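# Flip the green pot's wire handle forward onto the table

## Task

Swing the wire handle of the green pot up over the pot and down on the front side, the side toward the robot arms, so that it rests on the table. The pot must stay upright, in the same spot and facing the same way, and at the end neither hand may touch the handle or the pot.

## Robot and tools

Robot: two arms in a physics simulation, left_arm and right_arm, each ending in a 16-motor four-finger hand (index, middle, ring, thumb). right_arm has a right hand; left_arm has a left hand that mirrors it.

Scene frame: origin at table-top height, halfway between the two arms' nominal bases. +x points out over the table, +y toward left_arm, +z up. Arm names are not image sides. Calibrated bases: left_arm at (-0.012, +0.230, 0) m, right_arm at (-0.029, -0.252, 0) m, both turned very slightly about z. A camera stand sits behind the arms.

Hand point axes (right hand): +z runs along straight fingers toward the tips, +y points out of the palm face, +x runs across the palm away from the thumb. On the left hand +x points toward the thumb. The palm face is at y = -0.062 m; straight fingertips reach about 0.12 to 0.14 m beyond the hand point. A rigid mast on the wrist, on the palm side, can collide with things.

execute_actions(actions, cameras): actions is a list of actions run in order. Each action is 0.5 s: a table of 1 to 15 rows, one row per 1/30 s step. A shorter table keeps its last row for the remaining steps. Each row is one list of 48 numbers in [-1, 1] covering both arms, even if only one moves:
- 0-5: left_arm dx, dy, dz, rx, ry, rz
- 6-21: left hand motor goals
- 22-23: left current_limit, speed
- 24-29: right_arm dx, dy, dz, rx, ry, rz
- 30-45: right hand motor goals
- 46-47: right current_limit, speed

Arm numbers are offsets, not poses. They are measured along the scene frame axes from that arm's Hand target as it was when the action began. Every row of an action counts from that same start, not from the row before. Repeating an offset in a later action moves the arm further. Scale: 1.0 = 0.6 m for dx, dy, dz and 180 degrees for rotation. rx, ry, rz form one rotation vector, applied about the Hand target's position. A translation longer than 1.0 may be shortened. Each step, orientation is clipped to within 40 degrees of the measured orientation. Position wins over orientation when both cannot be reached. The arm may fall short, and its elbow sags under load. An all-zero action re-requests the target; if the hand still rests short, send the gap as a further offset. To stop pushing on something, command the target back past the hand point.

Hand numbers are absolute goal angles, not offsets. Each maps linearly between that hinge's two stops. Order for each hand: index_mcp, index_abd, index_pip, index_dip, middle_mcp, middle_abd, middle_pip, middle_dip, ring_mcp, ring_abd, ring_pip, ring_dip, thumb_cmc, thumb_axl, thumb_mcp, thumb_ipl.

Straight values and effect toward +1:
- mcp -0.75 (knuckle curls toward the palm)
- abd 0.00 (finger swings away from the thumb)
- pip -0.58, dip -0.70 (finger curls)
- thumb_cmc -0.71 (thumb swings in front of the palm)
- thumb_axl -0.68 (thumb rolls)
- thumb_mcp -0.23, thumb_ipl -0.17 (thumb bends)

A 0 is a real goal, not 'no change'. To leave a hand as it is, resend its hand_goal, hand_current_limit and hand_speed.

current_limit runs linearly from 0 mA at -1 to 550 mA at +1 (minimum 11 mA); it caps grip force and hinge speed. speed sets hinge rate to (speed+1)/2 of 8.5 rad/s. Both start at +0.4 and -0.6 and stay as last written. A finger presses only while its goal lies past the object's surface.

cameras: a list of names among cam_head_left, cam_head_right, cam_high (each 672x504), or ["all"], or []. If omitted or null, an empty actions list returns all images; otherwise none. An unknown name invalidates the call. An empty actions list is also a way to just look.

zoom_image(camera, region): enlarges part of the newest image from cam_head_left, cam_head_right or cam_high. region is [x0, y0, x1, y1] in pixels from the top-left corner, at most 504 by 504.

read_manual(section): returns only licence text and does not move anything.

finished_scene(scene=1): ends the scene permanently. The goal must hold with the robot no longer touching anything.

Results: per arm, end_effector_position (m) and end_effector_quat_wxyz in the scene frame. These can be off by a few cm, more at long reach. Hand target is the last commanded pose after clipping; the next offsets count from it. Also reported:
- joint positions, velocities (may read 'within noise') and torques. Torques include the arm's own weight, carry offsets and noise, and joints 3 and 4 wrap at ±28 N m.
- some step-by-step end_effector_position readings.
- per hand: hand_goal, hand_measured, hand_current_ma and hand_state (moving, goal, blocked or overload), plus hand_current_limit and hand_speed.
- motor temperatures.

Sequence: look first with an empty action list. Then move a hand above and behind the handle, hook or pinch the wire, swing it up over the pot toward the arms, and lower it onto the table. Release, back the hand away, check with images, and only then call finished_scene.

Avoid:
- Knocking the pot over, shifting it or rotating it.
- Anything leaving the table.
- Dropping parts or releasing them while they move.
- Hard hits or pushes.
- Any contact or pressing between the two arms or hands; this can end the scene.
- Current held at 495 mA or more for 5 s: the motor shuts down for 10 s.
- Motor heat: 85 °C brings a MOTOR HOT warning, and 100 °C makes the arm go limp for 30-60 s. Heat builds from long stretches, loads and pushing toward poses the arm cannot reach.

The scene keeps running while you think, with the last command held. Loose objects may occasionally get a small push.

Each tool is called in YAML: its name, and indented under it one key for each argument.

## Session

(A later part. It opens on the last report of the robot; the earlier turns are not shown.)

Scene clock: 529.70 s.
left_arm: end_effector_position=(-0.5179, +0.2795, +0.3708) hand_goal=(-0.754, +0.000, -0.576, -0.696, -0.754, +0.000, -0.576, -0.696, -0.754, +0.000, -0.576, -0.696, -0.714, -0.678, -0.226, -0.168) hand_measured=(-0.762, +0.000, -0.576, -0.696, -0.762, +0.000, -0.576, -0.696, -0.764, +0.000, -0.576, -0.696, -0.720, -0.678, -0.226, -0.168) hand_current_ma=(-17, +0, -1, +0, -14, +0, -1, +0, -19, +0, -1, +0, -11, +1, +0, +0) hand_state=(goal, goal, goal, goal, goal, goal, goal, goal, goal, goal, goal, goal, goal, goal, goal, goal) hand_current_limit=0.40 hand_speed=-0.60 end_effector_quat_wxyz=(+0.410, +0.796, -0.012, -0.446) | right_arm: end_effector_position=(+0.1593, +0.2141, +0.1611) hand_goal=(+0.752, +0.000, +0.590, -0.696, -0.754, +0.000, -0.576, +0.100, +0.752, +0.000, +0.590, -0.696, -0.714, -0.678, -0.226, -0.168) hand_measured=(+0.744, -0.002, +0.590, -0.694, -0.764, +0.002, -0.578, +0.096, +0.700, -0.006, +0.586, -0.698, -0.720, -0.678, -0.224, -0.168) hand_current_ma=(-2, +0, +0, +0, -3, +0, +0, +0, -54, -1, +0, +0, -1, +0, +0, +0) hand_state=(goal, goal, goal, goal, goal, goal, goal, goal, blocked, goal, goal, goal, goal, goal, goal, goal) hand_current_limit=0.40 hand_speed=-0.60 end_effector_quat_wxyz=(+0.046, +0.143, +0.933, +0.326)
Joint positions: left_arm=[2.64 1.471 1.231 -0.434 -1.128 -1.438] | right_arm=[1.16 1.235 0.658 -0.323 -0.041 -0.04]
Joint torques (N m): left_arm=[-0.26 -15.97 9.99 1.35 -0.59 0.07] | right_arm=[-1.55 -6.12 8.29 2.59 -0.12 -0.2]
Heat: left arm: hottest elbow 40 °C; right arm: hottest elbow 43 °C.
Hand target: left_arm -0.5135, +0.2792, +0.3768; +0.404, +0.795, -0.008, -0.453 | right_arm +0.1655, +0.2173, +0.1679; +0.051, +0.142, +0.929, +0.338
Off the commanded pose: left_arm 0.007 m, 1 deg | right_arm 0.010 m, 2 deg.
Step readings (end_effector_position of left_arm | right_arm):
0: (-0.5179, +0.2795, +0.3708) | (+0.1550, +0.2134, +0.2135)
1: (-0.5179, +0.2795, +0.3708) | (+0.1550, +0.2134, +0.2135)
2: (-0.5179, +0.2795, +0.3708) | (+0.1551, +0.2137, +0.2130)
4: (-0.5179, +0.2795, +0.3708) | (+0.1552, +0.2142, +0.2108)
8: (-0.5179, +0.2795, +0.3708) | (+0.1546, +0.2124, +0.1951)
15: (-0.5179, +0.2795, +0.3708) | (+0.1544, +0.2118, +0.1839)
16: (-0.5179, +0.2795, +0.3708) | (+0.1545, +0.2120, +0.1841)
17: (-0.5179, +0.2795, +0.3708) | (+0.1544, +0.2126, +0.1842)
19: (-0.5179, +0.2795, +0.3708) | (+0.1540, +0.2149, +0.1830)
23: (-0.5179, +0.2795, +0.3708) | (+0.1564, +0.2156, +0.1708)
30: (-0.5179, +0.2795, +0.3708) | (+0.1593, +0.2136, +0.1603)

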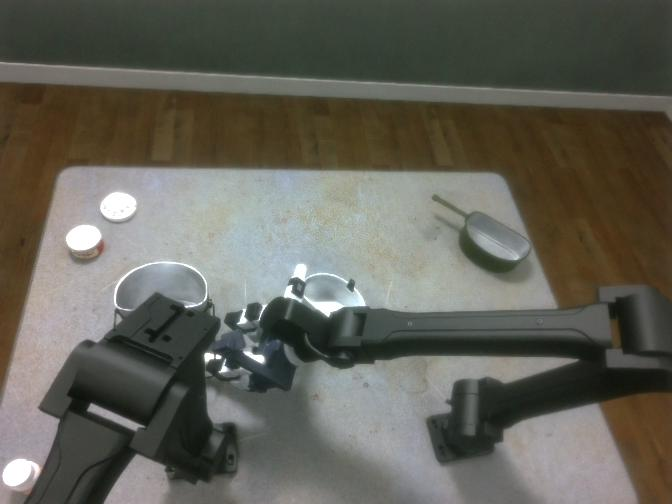

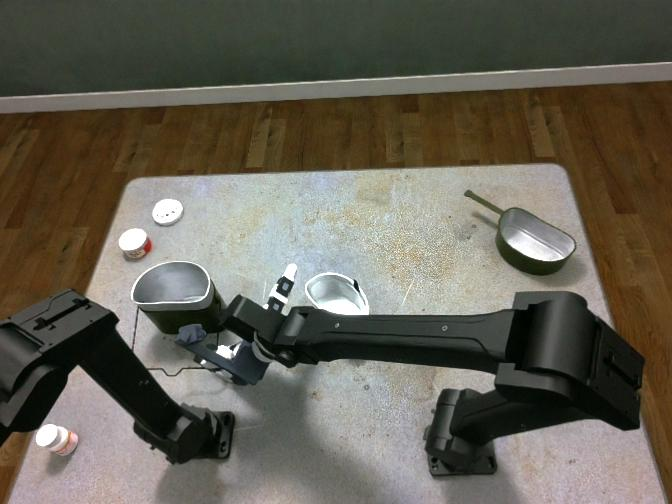

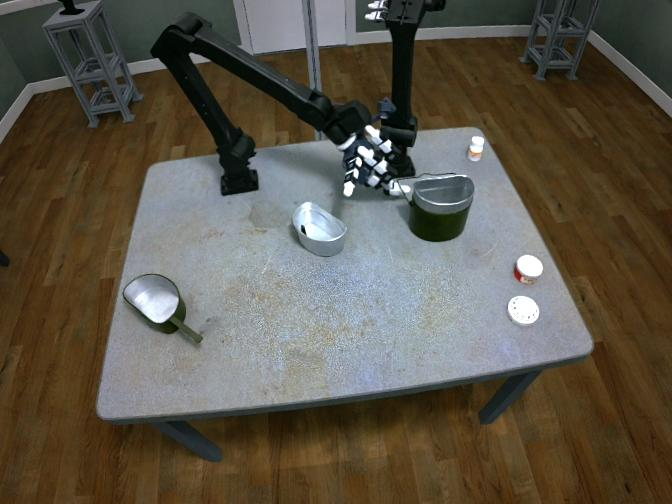

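execute_actions:
  actions:
    - [[0,0,0,0,0,0,-0.754,0,-0.576,-0.696,-0.754,0,-0.576,-0.696,-0.754,0,-0.576,-0.696,-0.714,-0.678,-0.226,-0.168,0.4,-0.6,0.03,-0.01,-0.035,0,0,0,0.753,0,0.591,-0.696,-0.754,0,-0.576,0.1,0.753,0,0.591,-0.696,-0.714,-0.678,-0.226,-0.168,0.4,-0.6]]
  cameras: ["all"]

zoom_image:
  camera: "cam_head_right"
  region: [100, 260, 260, 400]

zoom_image:
  camera: "cam_high"
  region: [370, 130, 480, 230]

Scene clock: 533.43 s.
left_arm: end_effector_position=(-0.5179, +0.2795, +0.3708) hand_goal=(-0.754, +0.000, -0.576, -0.696, -0.754, +0.000, -0.576, -0.696, -0.754, +0.000, -0.576, -0.696, -0.714, -0.678, -0.226, -0.168) hand_measured=(-0.762, +0.000, -0.576, -0.696, -0.762, +0.000, -0.576, -0.696, -0.764, +0.000, -0.576, -0.696, -0.720, -0.678, -0.226, -0.168) hand_current_ma=(-17, +0, -1, +0, -14, +0, -1, +0, -19, +0, -1, +0, -11, +1, +0, +0) hand_state=(goal, goal, goal, goal, goal, goal, goal, goal, goal, goal, goal, goal, goal, goal, goal, goal) hand_current_limit=0.40 hand_speed=-0.60 end_effector_quat_wxyz=(+0.410, +0.796, -0.012, -0.446) | right_arm: end_effector_position=(+0.1785, +0.2079, +0.1409) hand_goal=(+0.752, +0.000, +0.590, -0.696, -0.754, +0.000, -0.576, +0.100, +0.752, +0.000, +0.590, -0.696, -0.714, -0.678, -0.226, -0.168) hand_measured=(+0.744, -0.002, +0.590, -0.694, -0.764, +0.000, -0.578, +0.096, +0.700, -0.006, +0.586, -0.698, -0.720, -0.678, -0.224, -0.168) hand_current_ma=(-2, +0, +0, +0, -3, +0, +0, +0, -54, -1, +0, +0, -1, +0, +0, +0) hand_state=(goal, goal, goal, goal, goal, goal, goal, goal, blocked, goal, goal, goal, goal, goal, goal, goal) hand_current_limit=0.40 hand_speed=-0.60 end_effector_quat_wxyz=(+0.046, +0.145, +0.933, +0.327)
Joint positions: left_arm=[2.64 1.471 1.231 -0.434 -1.128 -1.438] | right_arm=[1.1 1.281 0.632 -0.254 -0.077 -0.083]
Joint torques (N m): left_arm=[-0.26 -15.97 9.99 1.33 -0.58 0.07] | right_arm=[-1.38 -6.3 7.9 2.67 -0.16 -0.21]
Heat: left arm: hottest elbow 40 °C; right arm: hottest elbow 43 °C.
Hand target: left_arm -0.5135, +0.2792, +0.3768; +0.404, +0.795, -0.008, -0.453 | right_arm +0.1836, +0.2113, +0.1470; +0.051, +0.142, +0.929, +0.338
Off the commanded pose: left_arm 0.007 m, 1 deg | right_arm 0.009 m, 2 deg.
Step readings (end_effector_position of left_arm | right_arm):
0: (-0.5179, +0.2795, +0.3708) | (+0.1593, +0.2141, +0.1611)
1: (-0.5179, +0.2795, +0.3708) | (+0.1594, +0.2142, +0.1612)
2: (-0.5179, +0.2795, +0.3708) | (+0.1602, +0.2142, +0.1613)
4: (-0.5179, +0.2795, +0.3708) | (+0.1630, +0.2146, +0.1602)
8: (-0.5179, +0.2795, +0.3708) | (+0.1757, +0.2097, +0.1494)
15: (-0.5179, +0.2795, +0.3708) | (+0.1788, +0.2074, +0.1405)

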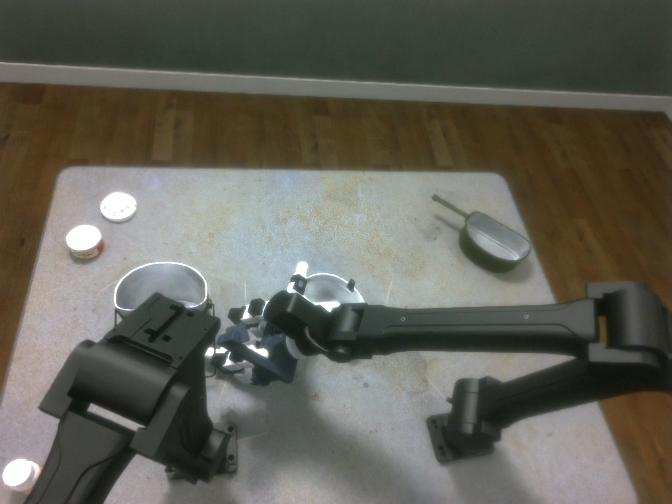

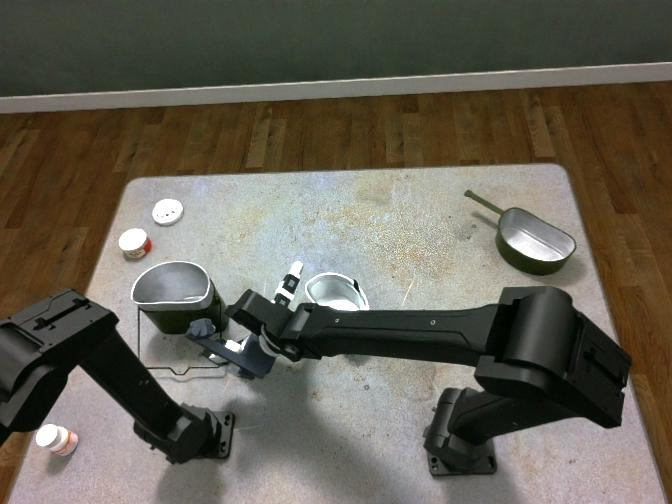

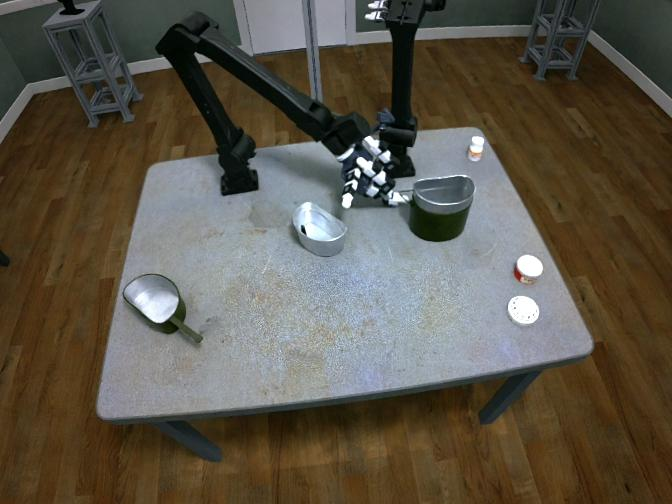

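Scaled by 3.150 from the camera's 672x504 image, which has a finer 960x720 frame.

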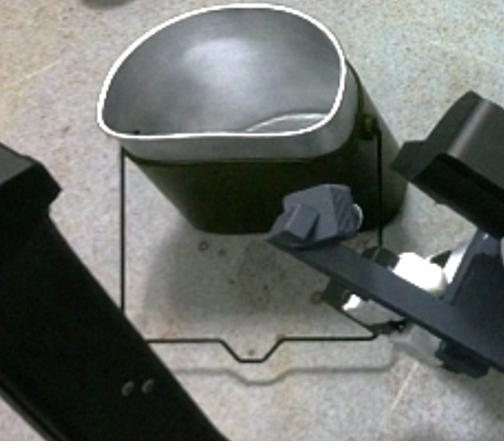

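Scaled by 4.582 from the camera's 672x504 image, which has a finer 960x720 frame.

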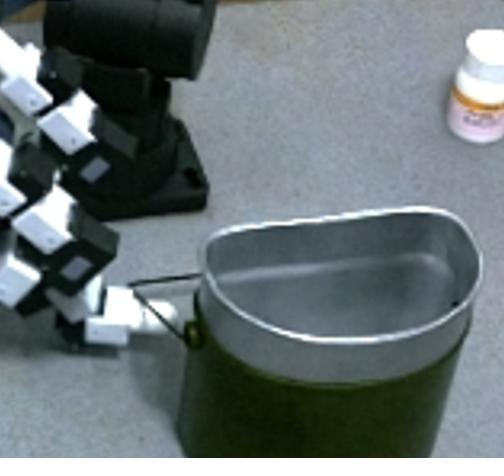

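execute_actions:
  actions:
    - [[0,0,0,0,0,0,-0.754,0,-0.576,-0.696,-0.754,0,-0.576,-0.696,-0.754,0,-0.576,-0.696,-0.714,-0.678,-0.226,-0.168,0.4,-0.6,0.018,-0.018,-0.005,0,0,0,0.753,0,0.591,-0.696,-0.754,0,-0.576,-0.2,0.753,0,0.591,-0.696,-0.714,-0.678,-0.226,-0.168,0.4,-0.6]]
  cameras: ["cam_head_right","cam_high"]

zoom_image:
  camera: "cam_head_right"
  region: [100, 260, 260, 400]

zoom_image:
  camera: "cam_high"
  region: [370, 130, 480, 230]

Scene clock: 536.63 s.
left_arm: end_effector_position=(-0.5179, +0.2795, +0.3708) hand_goal=(-0.754, +0.000, -0.576, -0.696, -0.754, +0.000, -0.576, -0.696, -0.754, +0.000, -0.576, -0.696, -0.714, -0.678, -0.226, -0.168) hand_measured=(-0.762, +0.000, -0.576, -0.696, -0.762, +0.000, -0.576, -0.696, -0.764, +0.000, -0.576, -0.696, -0.720, -0.678, -0.226, -0.168) hand_current_ma=(-17, +0, -1, +0, -14, +0, -1, +0, -19, +0, -1, +0, -11, +1, +0, +0) hand_state=(goal, goal, goal, goal, goal, goal, goal, goal, goal, goal, goal, goal, goal, goal, goal, goal) hand_current_limit=0.40 hand_speed=-0.60 end_effector_quat_wxyz=(+0.410, +0.796, -0.012, -0.446) | right_arm: end_effector_position=(+0.1891, +0.1990, +0.1364) hand_goal=(+0.752, +0.000, +0.590, -0.696, -0.754, +0.000, -0.576, -0.200, +0.752, +0.000, +0.590, -0.696, -0.714, -0.678, -0.226, -0.168) hand_measured=(+0.744, -0.002, +0.590, -0.694, -0.764, +0.000, -0.578, -0.198, +0.700, -0.006, +0.586, -0.698, -0.720, -0.678, -0.224, -0.168) hand_current_ma=(-2, +0, +0, +0, -3, +0, +0, +0, -54, -1, +0, +0, -1, +0, +0, +0) hand_state=(goal, goal, goal, goal, goal, goal, goal, goal, blocked, goal, goal, goal, goal, goal, goal, goal) hand_current_limit=0.40 hand_speed=-0.60 end_effector_quat_wxyz=(+0.045, +0.144, +0.933, +0.326)
Joint positions: left_arm=[2.64 1.471 1.231 -0.434 -1.128 -1.438] | right_arm=[1.057 1.281 0.619 -0.246 -0.105 -0.117]
Joint torques (N m): left_arm=[-0.32 -15.91 10 1.33 -0.58 0.07] | right_arm=[-1.44 -6.71 7.66 2.58 -0.16 -0.21]
Heat: left arm: hottest elbow 40 °C; right arm: hottest elbow 43 °C.
Hand target: left_arm -0.5135, +0.2792, +0.3768; +0.404, +0.795, -0.008, -0.453 | right_arm +0.1944, +0.2005, +0.1441; +0.052, +0.142, +0.929, +0.338
Off the commanded pose: left_arm 0.007 m, 1 deg | right_arm 0.009 m, 2 deg.
Step readings (end_effector_position of left_arm | right_arm):
0: (-0.5179, +0.2795, +0.3708) | (+0.1784, +0.2079, +0.1410)
1: (-0.5179, +0.2795, +0.3708) | (+0.1783, +0.2080, +0.1410)
2: (-0.5179, +0.2795, +0.3708) | (+0.1785, +0.2077, +0.1407)
4: (-0.5179, +0.2795, +0.3708) | (+0.1800, +0.2070, +0.1409)
8: (-0.5179, +0.2795, +0.3708) | (+0.1870, +0.2012, +0.1378)
15: (-0.5179, +0.2795, +0.3708) | (+0.1894, +0.1988, +0.1363)
Images, in order (width x height): cam_head_right 672x504, cam_high 672x504.

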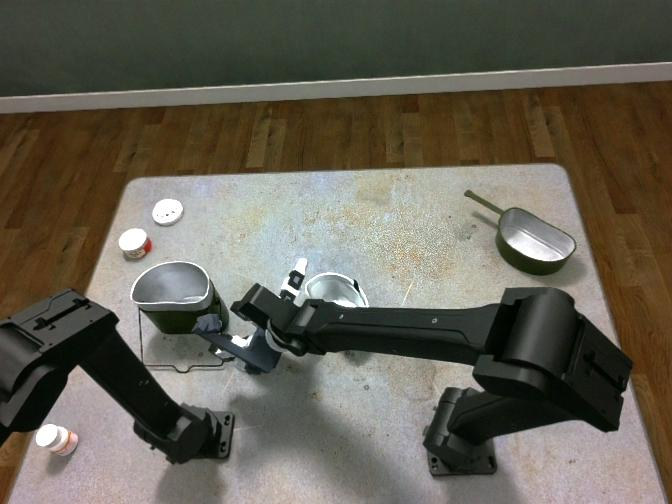

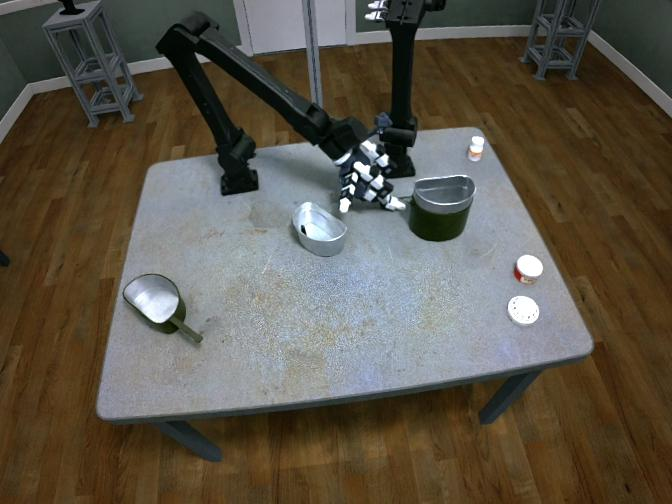

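Scaled by 3.150 from the camera's 672x504 image, which has a finer 960x720 frame.

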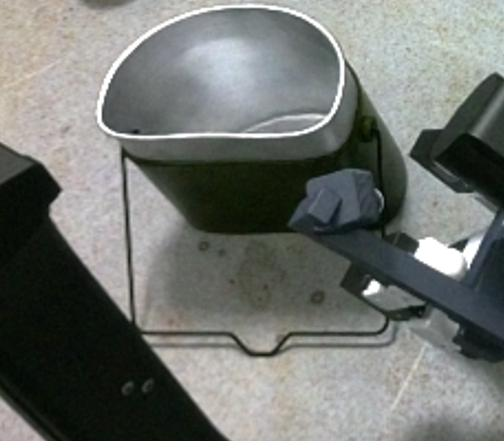

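Scaled by 4.582 from the camera's 672x504 image, which has a finer 960x720 frame.

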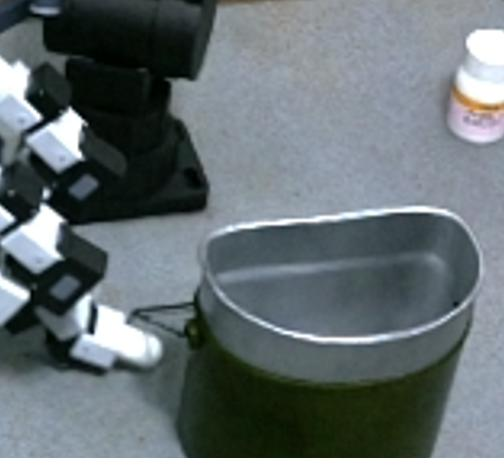

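execute_actions:
  actions:
    - [[0,0,0,0,0,0,-0.754,0,-0.576,-0.696,-0.754,0,-0.576,-0.696,-0.754,0,-0.576,-0.696,-0.714,-0.678,-0.226,-0.168,0.4,-0.6,0.0,-0.03,0,0,0,0,0.753,0,0.591,-0.696,-0.754,0,-0.576,-0.35,0.753,0,0.591,-0.696,-0.714,-0.678,-0.226,-0.168,0.4,-0.6]]
    - [[0,0,0,0,0,0,-0.754,0,-0.576,-0.696,-0.754,0,-0.576,-0.696,-0.754,0,-0.576,-0.696,-0.714,-0.678,-0.226,-0.168,0.4,-0.6,0.0,-0.045,0.0,0,0,0,0.753,0,0.591,-0.696,-0.754,0,-0.576,-0.35,0.753,0,0.591,-0.696,-0.714,-0.678,-0.226,-0.168,0.4,-0.6]]
  cameras: ["all"]

zoom_image:
  camera: "cam_head_right"
  region: [100, 260, 260, 400]

zoom_image:
  camera: "cam_high"
  region: [370, 130, 480, 230]

Scene clock: 540.50 s.
left_arm: end_effector_position=(-0.5179, +0.2795, +0.3708) hand_goal=(-0.754, +0.000, -0.576, -0.696, -0.754, +0.000, -0.576, -0.696, -0.754, +0.000, -0.576, -0.696, -0.714, -0.678, -0.226, -0.168) hand_measured=(-0.762, +0.000, -0.576, -0.696, -0.762, +0.000, -0.576, -0.696, -0.764, +0.000, -0.576, -0.696, -0.720, -0.678, -0.226, -0.168) hand_current_ma=(-17, +0, -1, +0, -14, +0, -1, +0, -19, +0, -1, +0, -11, +1, +0, +0) hand_state=(goal, goal, goal, goal, goal, goal, goal, goal, goal, goal, goal, goal, goal, goal, goal, goal) hand_current_limit=0.40 hand_speed=-0.60 end_effector_quat_wxyz=(+0.410, +0.796, -0.012, -0.446) | right_arm: end_effector_position=(+0.1910, +0.1588, +0.1404) hand_goal=(+0.752, +0.000, +0.590, -0.696, -0.754, +0.000, -0.576, -0.350, +0.752, +0.000, +0.590, -0.696, -0.714, -0.678, -0.226, -0.168) hand_measured=(+0.744, -0.002, +0.590, -0.694, -0.758, +0.000, -0.576, -0.348, +0.700, -0.006, +0.586, -0.698, -0.720, -0.678, -0.224, -0.168) hand_current_ma=(-1, +0, +0, +0, +0, +0, +0, +0, -54, -1, +0, +0, -1, +0, +0, +0) hand_state=(goal, goal, goal, goal, goal, goal, goal, goal, blocked, goal, goal, goal, goal, goal, goal, goal) hand_current_limit=0.40 hand_speed=-0.60 end_effector_quat_wxyz=(+0.048, +0.142, +0.929, +0.338)
Joint positions: left_arm=[2.64 1.471 1.231 -0.434 -1.128 -1.438] | right_arm=[0.988 1.17 0.527 -0.244 -0.151 -0.172]
Joint torques (N m): left_arm=[-0.26 -15.97 9.99 1.35 -0.58 0.07] | right_arm=[-1.61 -5.95 7.72 1.21 -0.21 -0.21]
Heat: left arm: hottest elbow 40 °C; right arm: hottest elbow 43 °C.
Hand target: left_arm -0.5135, +0.2792, +0.3768; +0.404, +0.795, -0.008, -0.453 | right_arm +0.1944, +0.1555, +0.1439; +0.051, +0.142, +0.929, +0.338
Off the commanded pose: left_arm 0.007 m, 1 deg | right_arm 0.006 m, 0 deg.
Step readings (end_effector_position of left_arm | right_arm):
0: (-0.5179, +0.2795, +0.3708) | (+0.1891, +0.1990, +0.1364)
1: (-0.5179, +0.2795, +0.3708) | (+0.1890, +0.1990, +0.1364)
2: (-0.5179, +0.2795, +0.3708) | (+0.1887, +0.1985, +0.1357)
4: (-0.5179, +0.2795, +0.3708) | (+0.1879, +0.1951, +0.1343)
8: (-0.5179, +0.2795, +0.3708) | (+0.1885, +0.1854, +0.1333)
15: (-0.5179, +0.2795, +0.3708) | (+0.1896, +0.1831, +0.1350)
16: (-0.5179, +0.2795, +0.3708) | (+0.1895, +0.1830, +0.1348)
17: (-0.5179, +0.2795, +0.3708) | (+0.1894, +0.1818, +0.1347)
19: (-0.5179, +0.2795, +0.3708) | (+0.1882, +0.1763, +0.1345)
23: (-0.5179, +0.2795, +0.3708) | (+0.1901, +0.1612, +0.1360)
30: (-0.5179, +0.2795, +0.3708) | (+0.1914, +0.1586, +0.1404)

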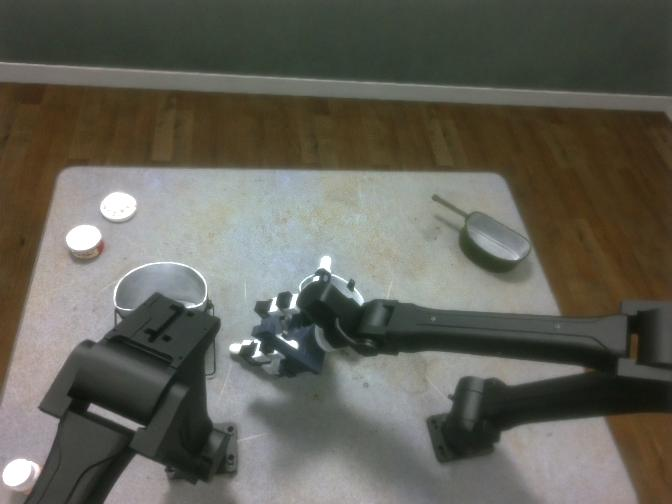

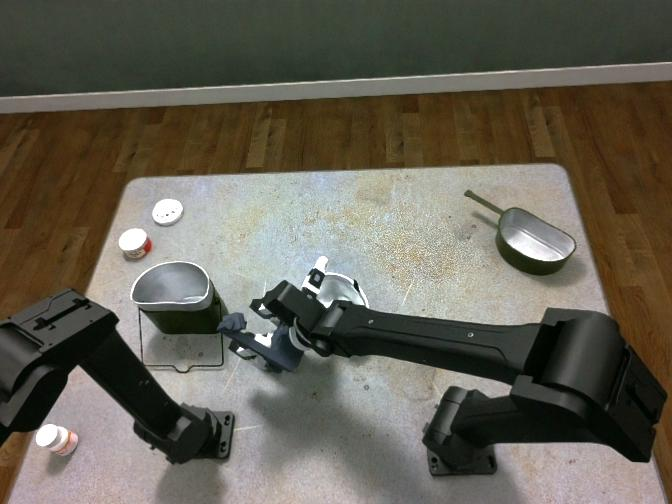

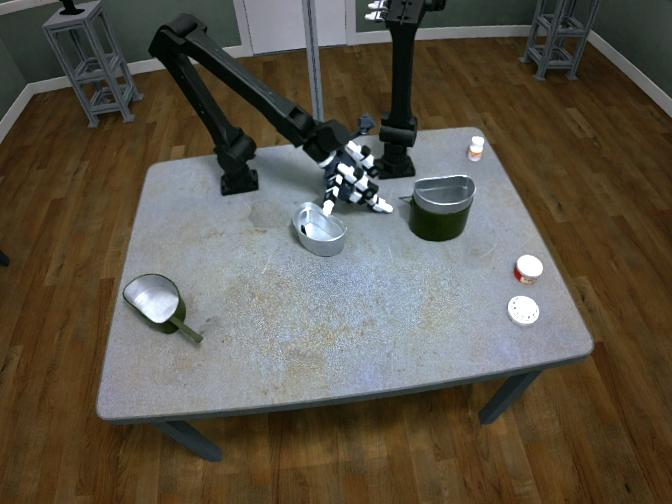

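Scaled by 3.150 from the camera's 672x504 image, which has a finer 960x720 frame.

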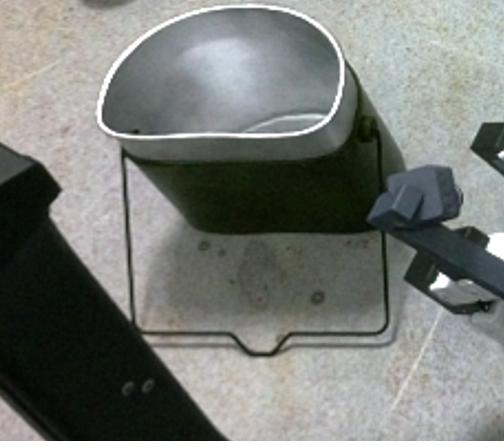

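Scaled by 4.582 from the camera's 672x504 image, which has a finer 960x720 frame.

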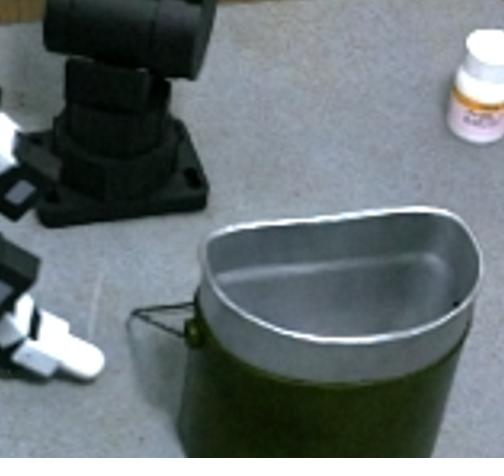

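execute_actions:
  actions:
    - [[0,0,0,0,0,0,-0.754,0,-0.576,-0.696,-0.754,0,-0.576,-0.696,-0.754,0,-0.576,-0.696,-0.714,-0.678,-0.226,-0.168,0.4,-0.6,0.0,-0.03,0.12,0,0,0,0.753,0,0.591,-0.696,-0.754,0,-0.576,-0.35,0.753,0,0.591,-0.696,-0.714,-0.678,-0.226,-0.168,0.4,-0.6]]
    - [[0,0,0,0,0,0,-0.754,0,-0.576,-0.696,-0.754,0,-0.576,-0.696,-0.754,0,-0.576,-0.696,-0.714,-0.678,-0.226,-0.168,0.4,-0.6,0.03,0.05,0.14,-0.106,0.0335,0,0.753,0,0.591,-0.696,0.753,0,0.591,-0.696,0.753,0,0.591,-0.696,-0.714,-0.678,-0.226,-0.168,0.4,-0.6]]
    - [[0,0,0,0,0,0,-0.754,0,-0.576,-0.696,-0.754,0,-0.576,-0.696,-0.754,0,-0.576,-0.696,-0.714,-0.678,-0.226,-0.168,0.4,-0.6,0.03,0.08,0.06,-0.106,0.0335,0,-0.754,0,-0.576,-0.696,0.753,0,0.591,-0.696,0.753,0,0.591,-0.696,-0.714,-0.678,-0.226,-0.168,0.4,-0.6]]
  cameras: ["all"]

zoom_image:
  camera: "cam_high"
  region: [370, 130, 480, 230]

Scene clock: 563.40 s.
left_arm: end_effector_position=(-0.5179, +0.2795, +0.3708) hand_goal=(-0.754, +0.000, -0.576, -0.696, -0.754, +0.000, -0.576, -0.696, -0.754, +0.000, -0.576, -0.696, -0.714, -0.678, -0.226, -0.168) hand_measured=(-0.762, +0.000, -0.576, -0.696, -0.762, +0.000, -0.576, -0.696, -0.764, +0.000, -0.576, -0.696, -0.720, -0.678, -0.226, -0.168) hand_current_ma=(-17, +0, -1, +0, -14, +0, -1, +0, -19, +0, -1, +0, -11, +1, +0, +0) hand_state=(goal, goal, goal, goal, goal, goal, goal, goal, goal, goal, goal, goal, goal, goal, goal, goal) hand_current_limit=0.40 hand_speed=-0.60 end_effector_quat_wxyz=(+0.410, +0.796, -0.012, -0.446) | right_arm: end_effector_position=(+0.2280, +0.2048, +0.3145) hand_goal=(-0.754, +0.000, -0.576, -0.696, +0.752, +0.000, +0.590, -0.696, +0.752, +0.000, +0.590, -0.696, -0.714, -0.678, -0.226, -0.168) hand_measured=(-0.750, -0.002, -0.574, -0.694, +0.734, +0.000, +0.586, -0.694, +0.700, -0.006, +0.586, -0.698, -0.716, -0.678, -0.222, -0.168) hand_current_ma=(+0, +0, +0, +0, -8, +0, +0, +0, -54, -1, +0, +0, +0, +0, +0, +0) hand_state=(goal, goal, goal, goal, goal, goal, goal, goal, blocked, goal, goal, goal, goal, goal, goal, goal) hand_current_limit=0.40 hand_speed=-0.60 end_effector_quat_wxyz=(-0.001, +0.150, +0.989, +0.004)
Joint positions: left_arm=[2.64 1.471 1.231 -0.434 -1.128 -1.438] | right_arm=[1.015 1.483 1.608 -1.69 -0.004 -0.202]
Joint torques (N m): left_arm=[-0.26 -15.97 9.99 1.35 -0.58 0.07] | right_arm=[0.09 -9.29 12.3 0.17 0.06 0.03]
Heat: left arm: hottest elbow 40 °C; right arm: hottest elbow 42 °C.
Hand target: left_arm -0.5135, +0.2792, +0.3768; +0.404, +0.795, -0.008, -0.453 | right_arm +0.2303, +0.2155, +0.3360; -0.001, +0.151, +0.988, +0.000
Off the commanded pose: left_arm 0.007 m, 1 deg | right_arm 0.024 m, 0 deg.
joint sent to its limit (right arm) — joint 4 (wrist pitch), lower limit. The joint targets still meet the commanded pose.
Step readings (end_effector_position of left_arm | right_arm):
0: (-0.5179, +0.2795, +0.3708) | (+0.1910, +0.1588, +0.1404)
1: (-0.5179, +0.2795, +0.3708) | (+0.1908, +0.1586, +0.1403)
2: (-0.5179, +0.2795, +0.3708) | (+0.1897, +0.1558, +0.1391)
4: (-0.5179, +0.2795, +0.3708) | (+0.1859, +0.1470, +0.1420)
8: (-0.5179, +0.2795, +0.3708) | (+0.1827, +0.1319, +0.1702)
15: (-0.5179, +0.2795, +0.3708) | (+0.1843, +0.1297, +0.1938)
16: (-0.5179, +0.2795, +0.3708) | (+0.1842, +0.1292, +0.1933)
17: (-0.5179, +0.2795, +0.3708) | (+0.1845, +0.1264, +0.1917)
19: (-0.5179, +0.2795, +0.3708) | (+0.1869, +0.1222, +0.1965)
23: (-0.5179, +0.2795, +0.3708) | (+0.2023, +0.1368, +0.2566)
30: (-0.5179, +0.2795, +0.3708) | (+0.2140, +0.1565, +0.2987)
31: (-0.5179, +0.2795, +0.3708) | (+0.2142, +0.1565, +0.2941)
32: (-0.5179, +0.2795, +0.3708) | (+0.2143, +0.1556, +0.2882)
34: (-0.5179, +0.2795, +0.3708) | (+0.2173, +0.1607, +0.2843)
38: (-0.5179, +0.2795, +0.3708) | (+0.2274, +0.1961, +0.3007)
45: (-0.5179, +0.2795, +0.3708) | (+0.2289, +0.2074, +0.3112)

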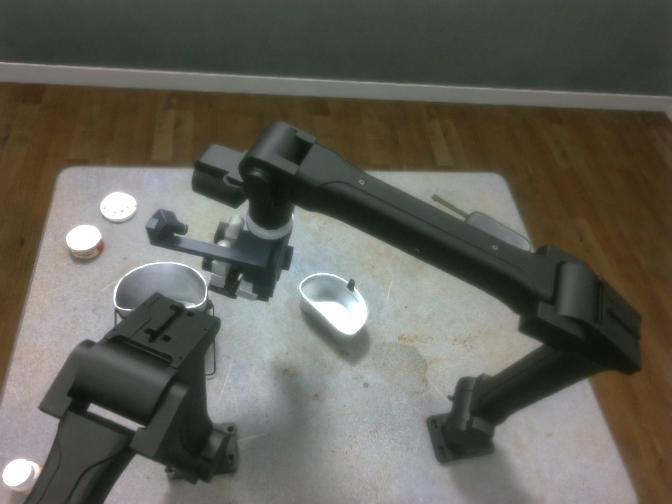

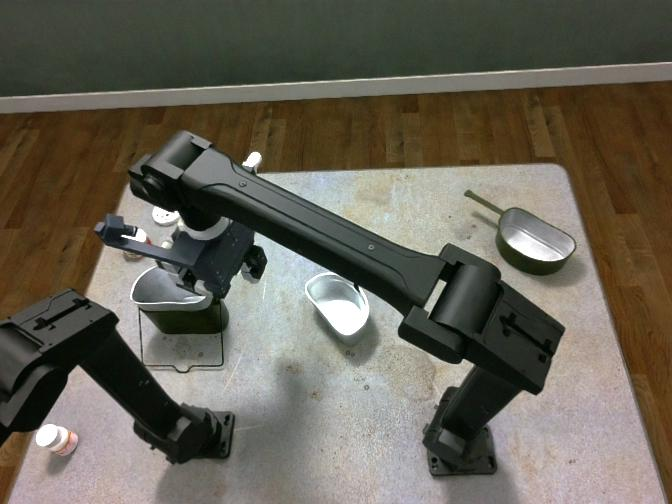

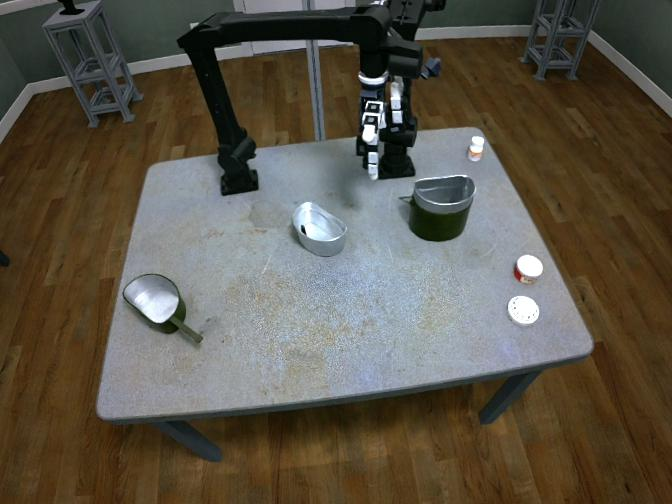

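Scaled by 4.582 from the camera's 672x504 image, which has a finer 960x720 frame.

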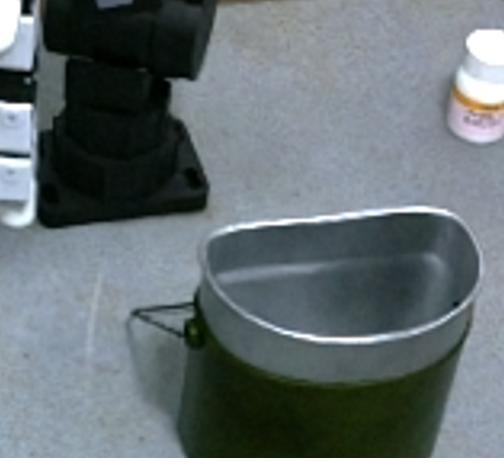

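execute_actions:
  actions: []

Scene clock: 569.10 s.
left_arm: end_effector_position=(-0.5179, +0.2795, +0.3708) hand_goal=(-0.754, +0.000, -0.576, -0.696, -0.754, +0.000, -0.576, -0.696, -0.754, +0.000, -0.576, -0.696, -0.714, -0.678, -0.226, -0.168) hand_measured=(-0.762, +0.000, -0.576, -0.696, -0.762, +0.000, -0.576, -0.696, -0.764, +0.000, -0.576, -0.696, -0.720, -0.678, -0.226, -0.168) hand_current_ma=(-17, +0, -1, +0, -14, +0, -1, +0, -19, +0, -1, +0, -11, +1, +0, +0) hand_state=(goal, goal, goal, goal, goal, goal, goal, goal, goal, goal, goal, goal, goal, goal, goal, goal) hand_current_limit=0.40 hand_speed=-0.60 end_effector_quat_wxyz=(+0.410, +0.796, -0.012, -0.446) | right_arm: end_effector_position=(+0.2280, +0.2048, +0.3145) hand_goal=(-0.754, +0.000, -0.576, -0.696, +0.752, +0.000, +0.590, -0.696, +0.752, +0.000, +0.590, -0.696, -0.714, -0.678, -0.226, -0.168) hand_measured=(-0.750, -0.002, -0.574, -0.694, +0.734, +0.000, +0.586, -0.694, +0.700, -0.006, +0.586, -0.698, -0.716, -0.678, -0.222, -0.168) hand_current_ma=(+0, +0, +0, +0, -8, +0, +0, +0, -54, -1, +0, +0, +0, +0, +0, +0) hand_state=(goal, goal, goal, goal, goal, goal, goal, goal, blocked, goal, goal, goal, goal, goal, goal, goal) hand_current_limit=0.40 hand_speed=-0.60 end_effector_quat_wxyz=(-0.001, +0.150, +0.989, +0.004)
Joint positions: left_arm=[2.64 1.471 1.231 -0.434 -1.128 -1.438] | right_arm=[1.015 1.483 1.608 -1.69 -0.004 -0.202]
Joint velocities: within noise
Joint torques (N m): left_arm=[-0.32 -15.91 9.98 1.33 -0.58 0.07] | right_arm=[0.09 -9.29 12.26 0.16 0.05 0.04]
Motor temperatures (°C): left_arm=[29 37 40 29 30 28] | right_arm=[31 36 42 32 31 32]
Heat: left arm: hottest elbow 40 °C; right arm: hottest elbow 42 °C.
Hand target: left_arm -0.5135, +0.2792, +0.3768; +0.404, +0.795, -0.008, -0.453 | right_arm +0.2303, +0.2155, +0.3360; -0.001, +0.151, +0.988, +0.000
Off the commanded pose: left_arm 0.007 m, 1 deg | right_arm 0.024 m, 0 deg.

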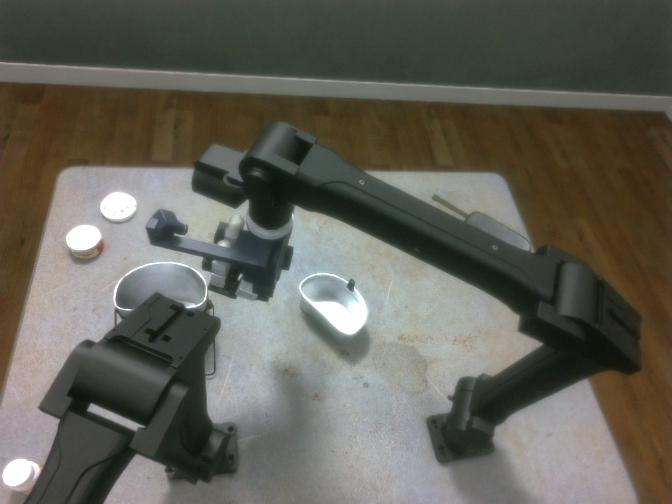

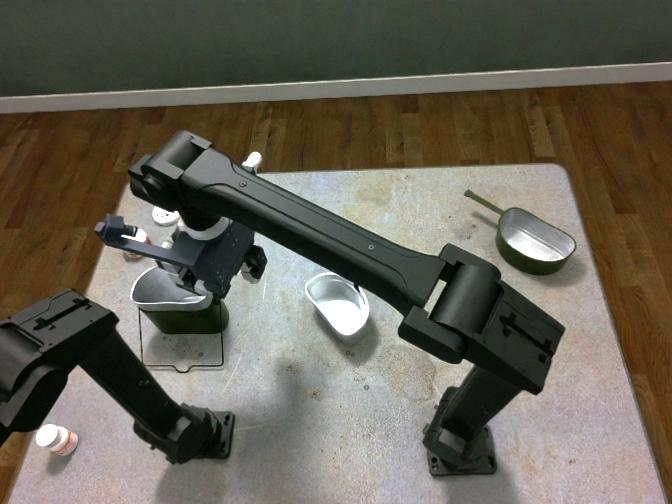

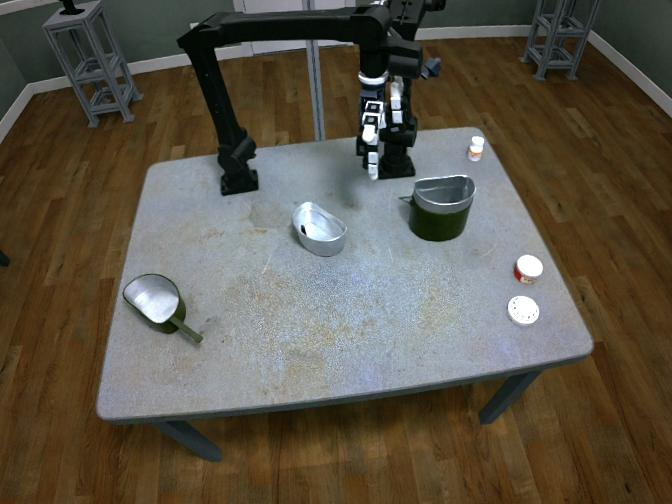

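execute_actions:
  actions:
    - [[0,0,0,0,0,0,-0.754,0,-0.576,-0.696,-0.754,0,-0.576,-0.696,-0.754,0,-0.576,-0.696,-0.714,-0.678,-0.226,-0.168,0.4,-0.6,0.018,0.118,0,0,0,0,-0.754,0,-0.576,-0.696,0.752,0,0.590,-0.696,0.752,0,0.590,-0.696,-0.714,-0.678,-0.226,-0.168,0.4,-0.6]]
    - [[0,0,0,0,0,0,-0.754,0,-0.576,-0.696,-0.754,0,-0.576,-0.696,-0.754,0,-0.576,-0.696,-0.714,-0.678,-0.226,-0.168,0.4,-0.6,0.018,0.118,0,0,0,0,-0.754,0,-0.576,-0.696,0.752,0,0.590,-0.696,0.752,0,0.590,-0.696,-0.714,-0.678,-0.226,-0.168,0.4,-0.6]]
  cameras: ["all"]

Scene clock: 576.37 s.
left_arm: end_effector_position=(-0.5179, +0.2795, +0.3708) hand_goal=(-0.754, +0.000, -0.576, -0.696, -0.754, +0.000, -0.576, -0.696, -0.754, +0.000, -0.576, -0.696, -0.714, -0.678, -0.226, -0.168) hand_measured=(-0.762, +0.000, -0.576, -0.696, -0.762, +0.000, -0.576, -0.696, -0.764, +0.000, -0.576, -0.696, -0.720, -0.678, -0.226, -0.168) hand_current_ma=(-17, +0, -1, +0, -14, +0, -1, +0, -19, +0, -1, +0, -11, +1, +0, +0) hand_state=(goal, goal, goal, goal, goal, goal, goal, goal, goal, goal, goal, goal, goal, goal, goal, goal) hand_current_limit=0.40 hand_speed=-0.60 end_effector_quat_wxyz=(+0.410, +0.796, -0.012, -0.446) | right_arm: end_effector_position=(+0.2506, +0.3482, +0.3081) hand_goal=(-0.754, +0.000, -0.576, -0.696, +0.752, +0.000, +0.590, -0.696, +0.752, +0.000, +0.590, -0.696, -0.714, -0.678, -0.226, -0.168) hand_measured=(-0.754, -0.002, -0.574, -0.694, +0.736, +0.000, +0.588, -0.694, +0.700, -0.006, +0.586, -0.698, -0.716, -0.678, -0.222, -0.168) hand_current_ma=(+0, +0, +0, +0, -6, +0, +0, +0, -54, -1, +0, +0, +0, +0, +0, +0) hand_state=(goal, goal, goal, goal, goal, goal, goal, goal, blocked, goal, goal, goal, goal, goal, goal, goal) hand_current_limit=0.40 hand_speed=-0.60 end_effector_quat_wxyz=(+0.007, +0.148, +0.989, +0.030)
Joint positions: left_arm=[2.64 1.471 1.231 -0.434 -1.128 -1.438] | right_arm=[1.101 1.832 2.019 -1.697 -0.001 -0.121]
Joint torques (N m): left_arm=[-0.32 -15.97 9.99 1.33 -0.58 0.07] | right_arm=[-0.09 -14.62 12.21 0.53 0.06 0.04]
Heat: left arm: hottest elbow 40 °C; right arm: hottest elbow 43 °C.
Hand target: left_arm -0.5135, +0.2792, +0.3768; +0.404, +0.795, -0.008, -0.453 | right_arm +0.2520, +0.3571, +0.3361; -0.001, +0.152, +0.988, +0.000
Off the commanded pose: left_arm 0.007 m, 1 deg | right_arm 0.029 m, 4 deg.
joint sent to its limit (right arm) — joint 4 (wrist pitch), lower limit. The joint targets are off in orientation, not in position.
Step readings (end_effector_position of left_arm | right_arm):
0: (-0.5179, +0.2795, +0.3708) | (+0.2280, +0.2048, +0.3145)
1: (-0.5179, +0.2795, +0.3708) | (+0.2282, +0.2051, +0.3148)
2: (-0.5179, +0.2795, +0.3708) | (+0.2289, +0.2074, +0.3158)
4: (-0.5179, +0.2795, +0.3708) | (+0.2337, +0.2222, +0.3225)
8: (-0.5179, +0.2795, +0.3708) | (+0.2381, +0.2603, +0.3245)
15: (-0.5179, +0.2795, +0.3708) | (+0.2366, +0.2757, +0.2993)
16: (-0.5179, +0.2795, +0.3708) | (+0.2369, +0.2760, +0.2992)
17: (-0.5179, +0.2795, +0.3708) | (+0.2385, +0.2791, +0.3014)
19: (-0.5179, +0.2795, +0.3708) | (+0.2451, +0.2943, +0.3120)
23: (-0.5179, +0.2795, +0.3708) | (+0.2518, +0.3283, +0.3267)
30: (-0.5179, +0.2795, +0.3708) | (+0.2490, +0.3458, +0.3074)

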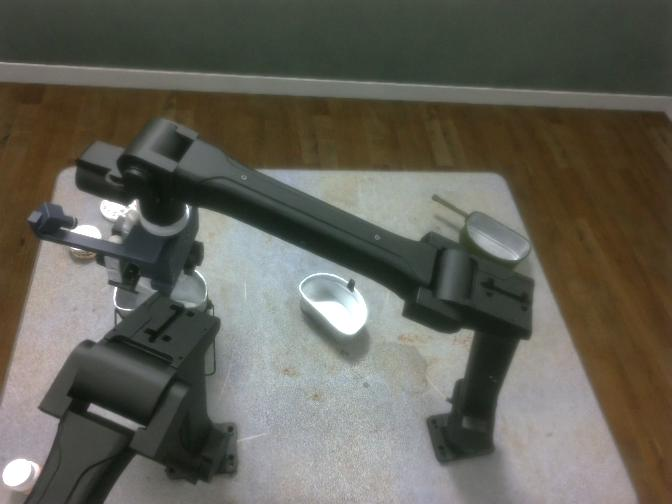

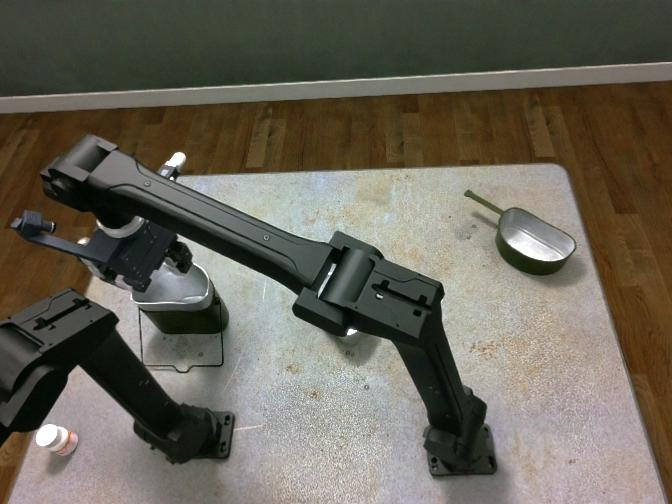

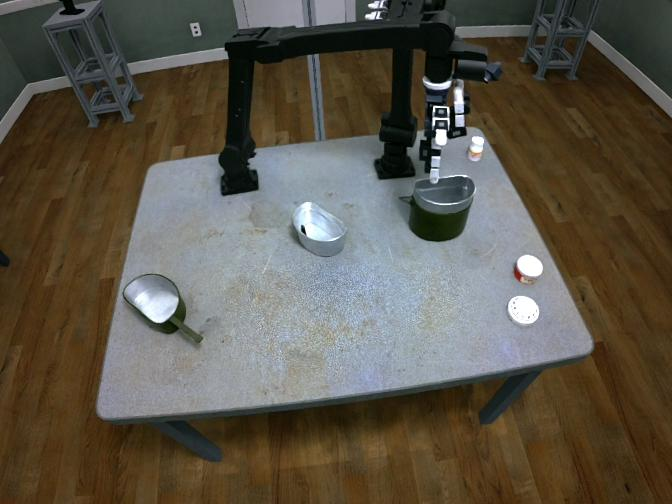

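zoom_image:
  camera: "cam_high"
  region: [370, 130, 480, 230]

zoom_image:
  camera: "cam_head_right"
  region: [80, 200, 260, 380]

Scaled by 4.582 from the camera's 672x504 image, which has a finer 960x720 frame.

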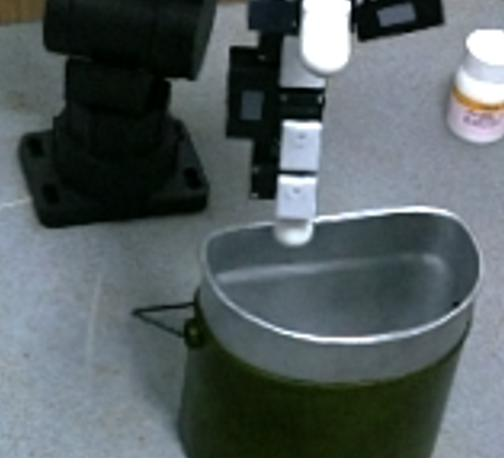

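Scaled by 2.800 from the camera's 672x504 image, which has a finer 960x720 frame.

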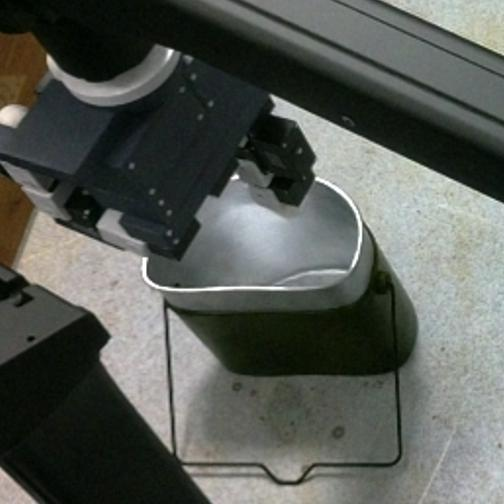

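execute_actions:
  actions:
    - [[0,0,0,0,0,0,-0.754,0,-0.576,-0.696,-0.754,0,-0.576,-0.696,-0.754,0,-0.576,-0.696,-0.714,-0.678,-0.226,-0.168,0.4,-0.6,0,0,-0.067,0,0,0,-0.754,0,-0.576,-0.696,0.752,0,0.590,-0.696,0.752,0,0.590,-0.696,-0.714,-0.678,-0.226,-0.168,0.4,-0.6]]
    - [[0,0,0,0,0,0,-0.754,0,-0.576,-0.696,-0.754,0,-0.576,-0.696,-0.754,0,-0.576,-0.696,-0.714,-0.678,-0.226,-0.168,0.4,-0.6,0,0,-0.067,0,0,0,-0.754,0,-0.576,-0.696,0.752,0,0.590,-0.696,0.752,0,0.590,-0.696,-0.714,-0.678,-0.226,-0.168,0.4,-0.6]]
  cameras: ["cam_high"]

zoom_image:
  camera: "cam_high"
  region: [370, 130, 480, 230]

Scene clock: 586.20 s.
left_arm: end_effector_position=(-0.5179, +0.2795, +0.3708) hand_goal=(-0.754, +0.000, -0.576, -0.696, -0.754, +0.000, -0.576, -0.696, -0.754, +0.000, -0.576, -0.696, -0.714, -0.678, -0.226, -0.168) hand_measured=(-0.762, +0.000, -0.576, -0.696, -0.762, +0.000, -0.576, -0.696, -0.764, +0.000, -0.576, -0.696, -0.720, -0.678, -0.226, -0.168) hand_current_ma=(-17, +0, -1, +0, -14, +0, -1, +0, -19, +0, -1, +0, -11, +1, +0, +0) hand_state=(goal, goal, goal, goal, goal, goal, goal, goal, goal, goal, goal, goal, goal, goal, goal, goal) hand_current_limit=0.40 hand_speed=-0.60 end_effector_quat_wxyz=(+0.410, +0.796, -0.012, -0.446) | right_arm: end_effector_position=(+0.2526, +0.3522, +0.2526) hand_goal=(-0.754, +0.000, -0.576, -0.696, +0.752, +0.000, +0.590, -0.696, +0.752, +0.000, +0.590, -0.696, -0.714, -0.678, -0.226, -0.168) hand_measured=(-0.754, -0.002, -0.574, -0.694, +0.736, +0.000, +0.588, -0.694, +0.700, -0.006, +0.586, -0.698, -0.716, -0.678, -0.222, -0.168) hand_current_ma=(+0, +0, +0, +0, -6, +0, +0, +0, -54, -1, +0, +0, +0, +0, +0, +0) hand_state=(goal, goal, goal, goal, goal, goal, goal, goal, blocked, goal, goal, goal, goal, goal, goal, goal) hand_current_limit=0.40 hand_speed=-0.60 end_effector_quat_wxyz=(-0.003, +0.149, +0.989, -0.008)
Joint positions: left_arm=[2.64 1.471 1.231 -0.434 -1.128 -1.438] | right_arm=[1.101 1.885 1.97 -1.673 -0.001 -0.119]
Joint torques (N m): left_arm=[-0.26 -15.97 9.99 1.33 -0.58 0.07] | right_arm=[-0.21 -15.21 8.49 1.03 -0.04 0.04]
Heat: left arm: hottest elbow 40 °C; right arm: hottest elbow 43 °C.
Hand target: left_arm -0.5135, +0.2792, +0.3768; +0.404, +0.795, -0.008, -0.453 | right_arm +0.2520, +0.3571, +0.2555; -0.001, +0.152, +0.988, +0.000
Off the commanded pose: left_arm 0.007 m, 1 deg | right_arm 0.006 m, 1 deg.
Step readings (end_effector_position of left_arm | right_arm):
0: (-0.5179, +0.2795, +0.3708) | (+0.2507, +0.3482, +0.3081)
1: (-0.5179, +0.2795, +0.3708) | (+0.2507, +0.3482, +0.3081)
2: (-0.5179, +0.2795, +0.3708) | (+0.2507, +0.3482, +0.3079)
4: (-0.5179, +0.2795, +0.3708) | (+0.2508, +0.3484, +0.3069)
8: (-0.5179, +0.2795, +0.3708) | (+0.2516, +0.3501, +0.3001)
15: (-0.5179, +0.2795, +0.3708) | (+0.2529, +0.3530, +0.2878)
16: (-0.5179, +0.2795, +0.3708) | (+0.2529, +0.3531, +0.2873)
17: (-0.5179, +0.2795, +0.3708) | (+0.2529, +0.3529, +0.2865)
19: (-0.5179, +0.2795, +0.3708) | (+0.2527, +0.3525, +0.2827)
23: (-0.5179, +0.2795, +0.3708) | (+0.2519, +0.3507, +0.2676)
30: (-0.5179, +0.2795, +0.3708) | (+0.2525, +0.3520, +0.2528)
Images, in order (width x height): cam_high 672x504.

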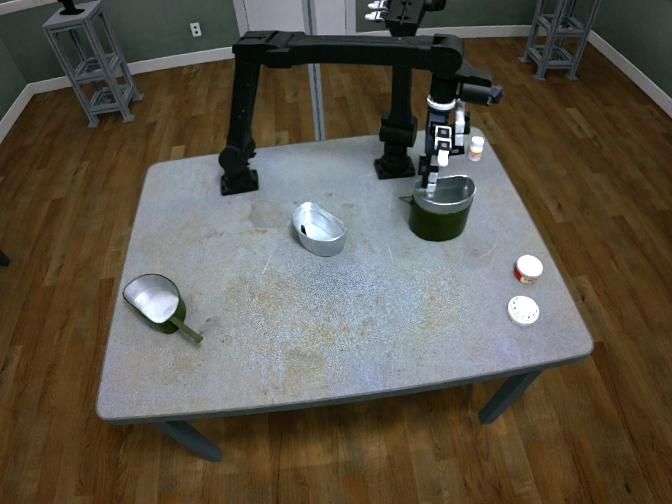

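Scaled by 4.582 from the camera's 672x504 image, which has a finer 960x720 frame.

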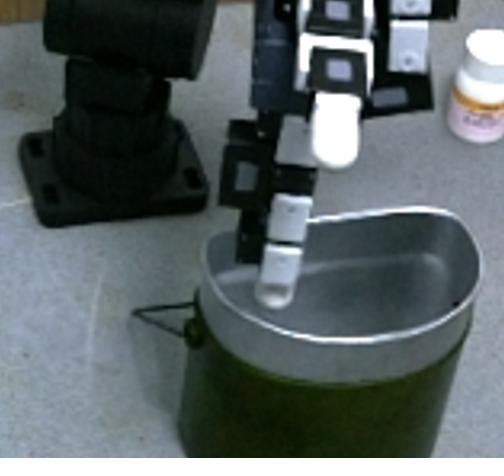

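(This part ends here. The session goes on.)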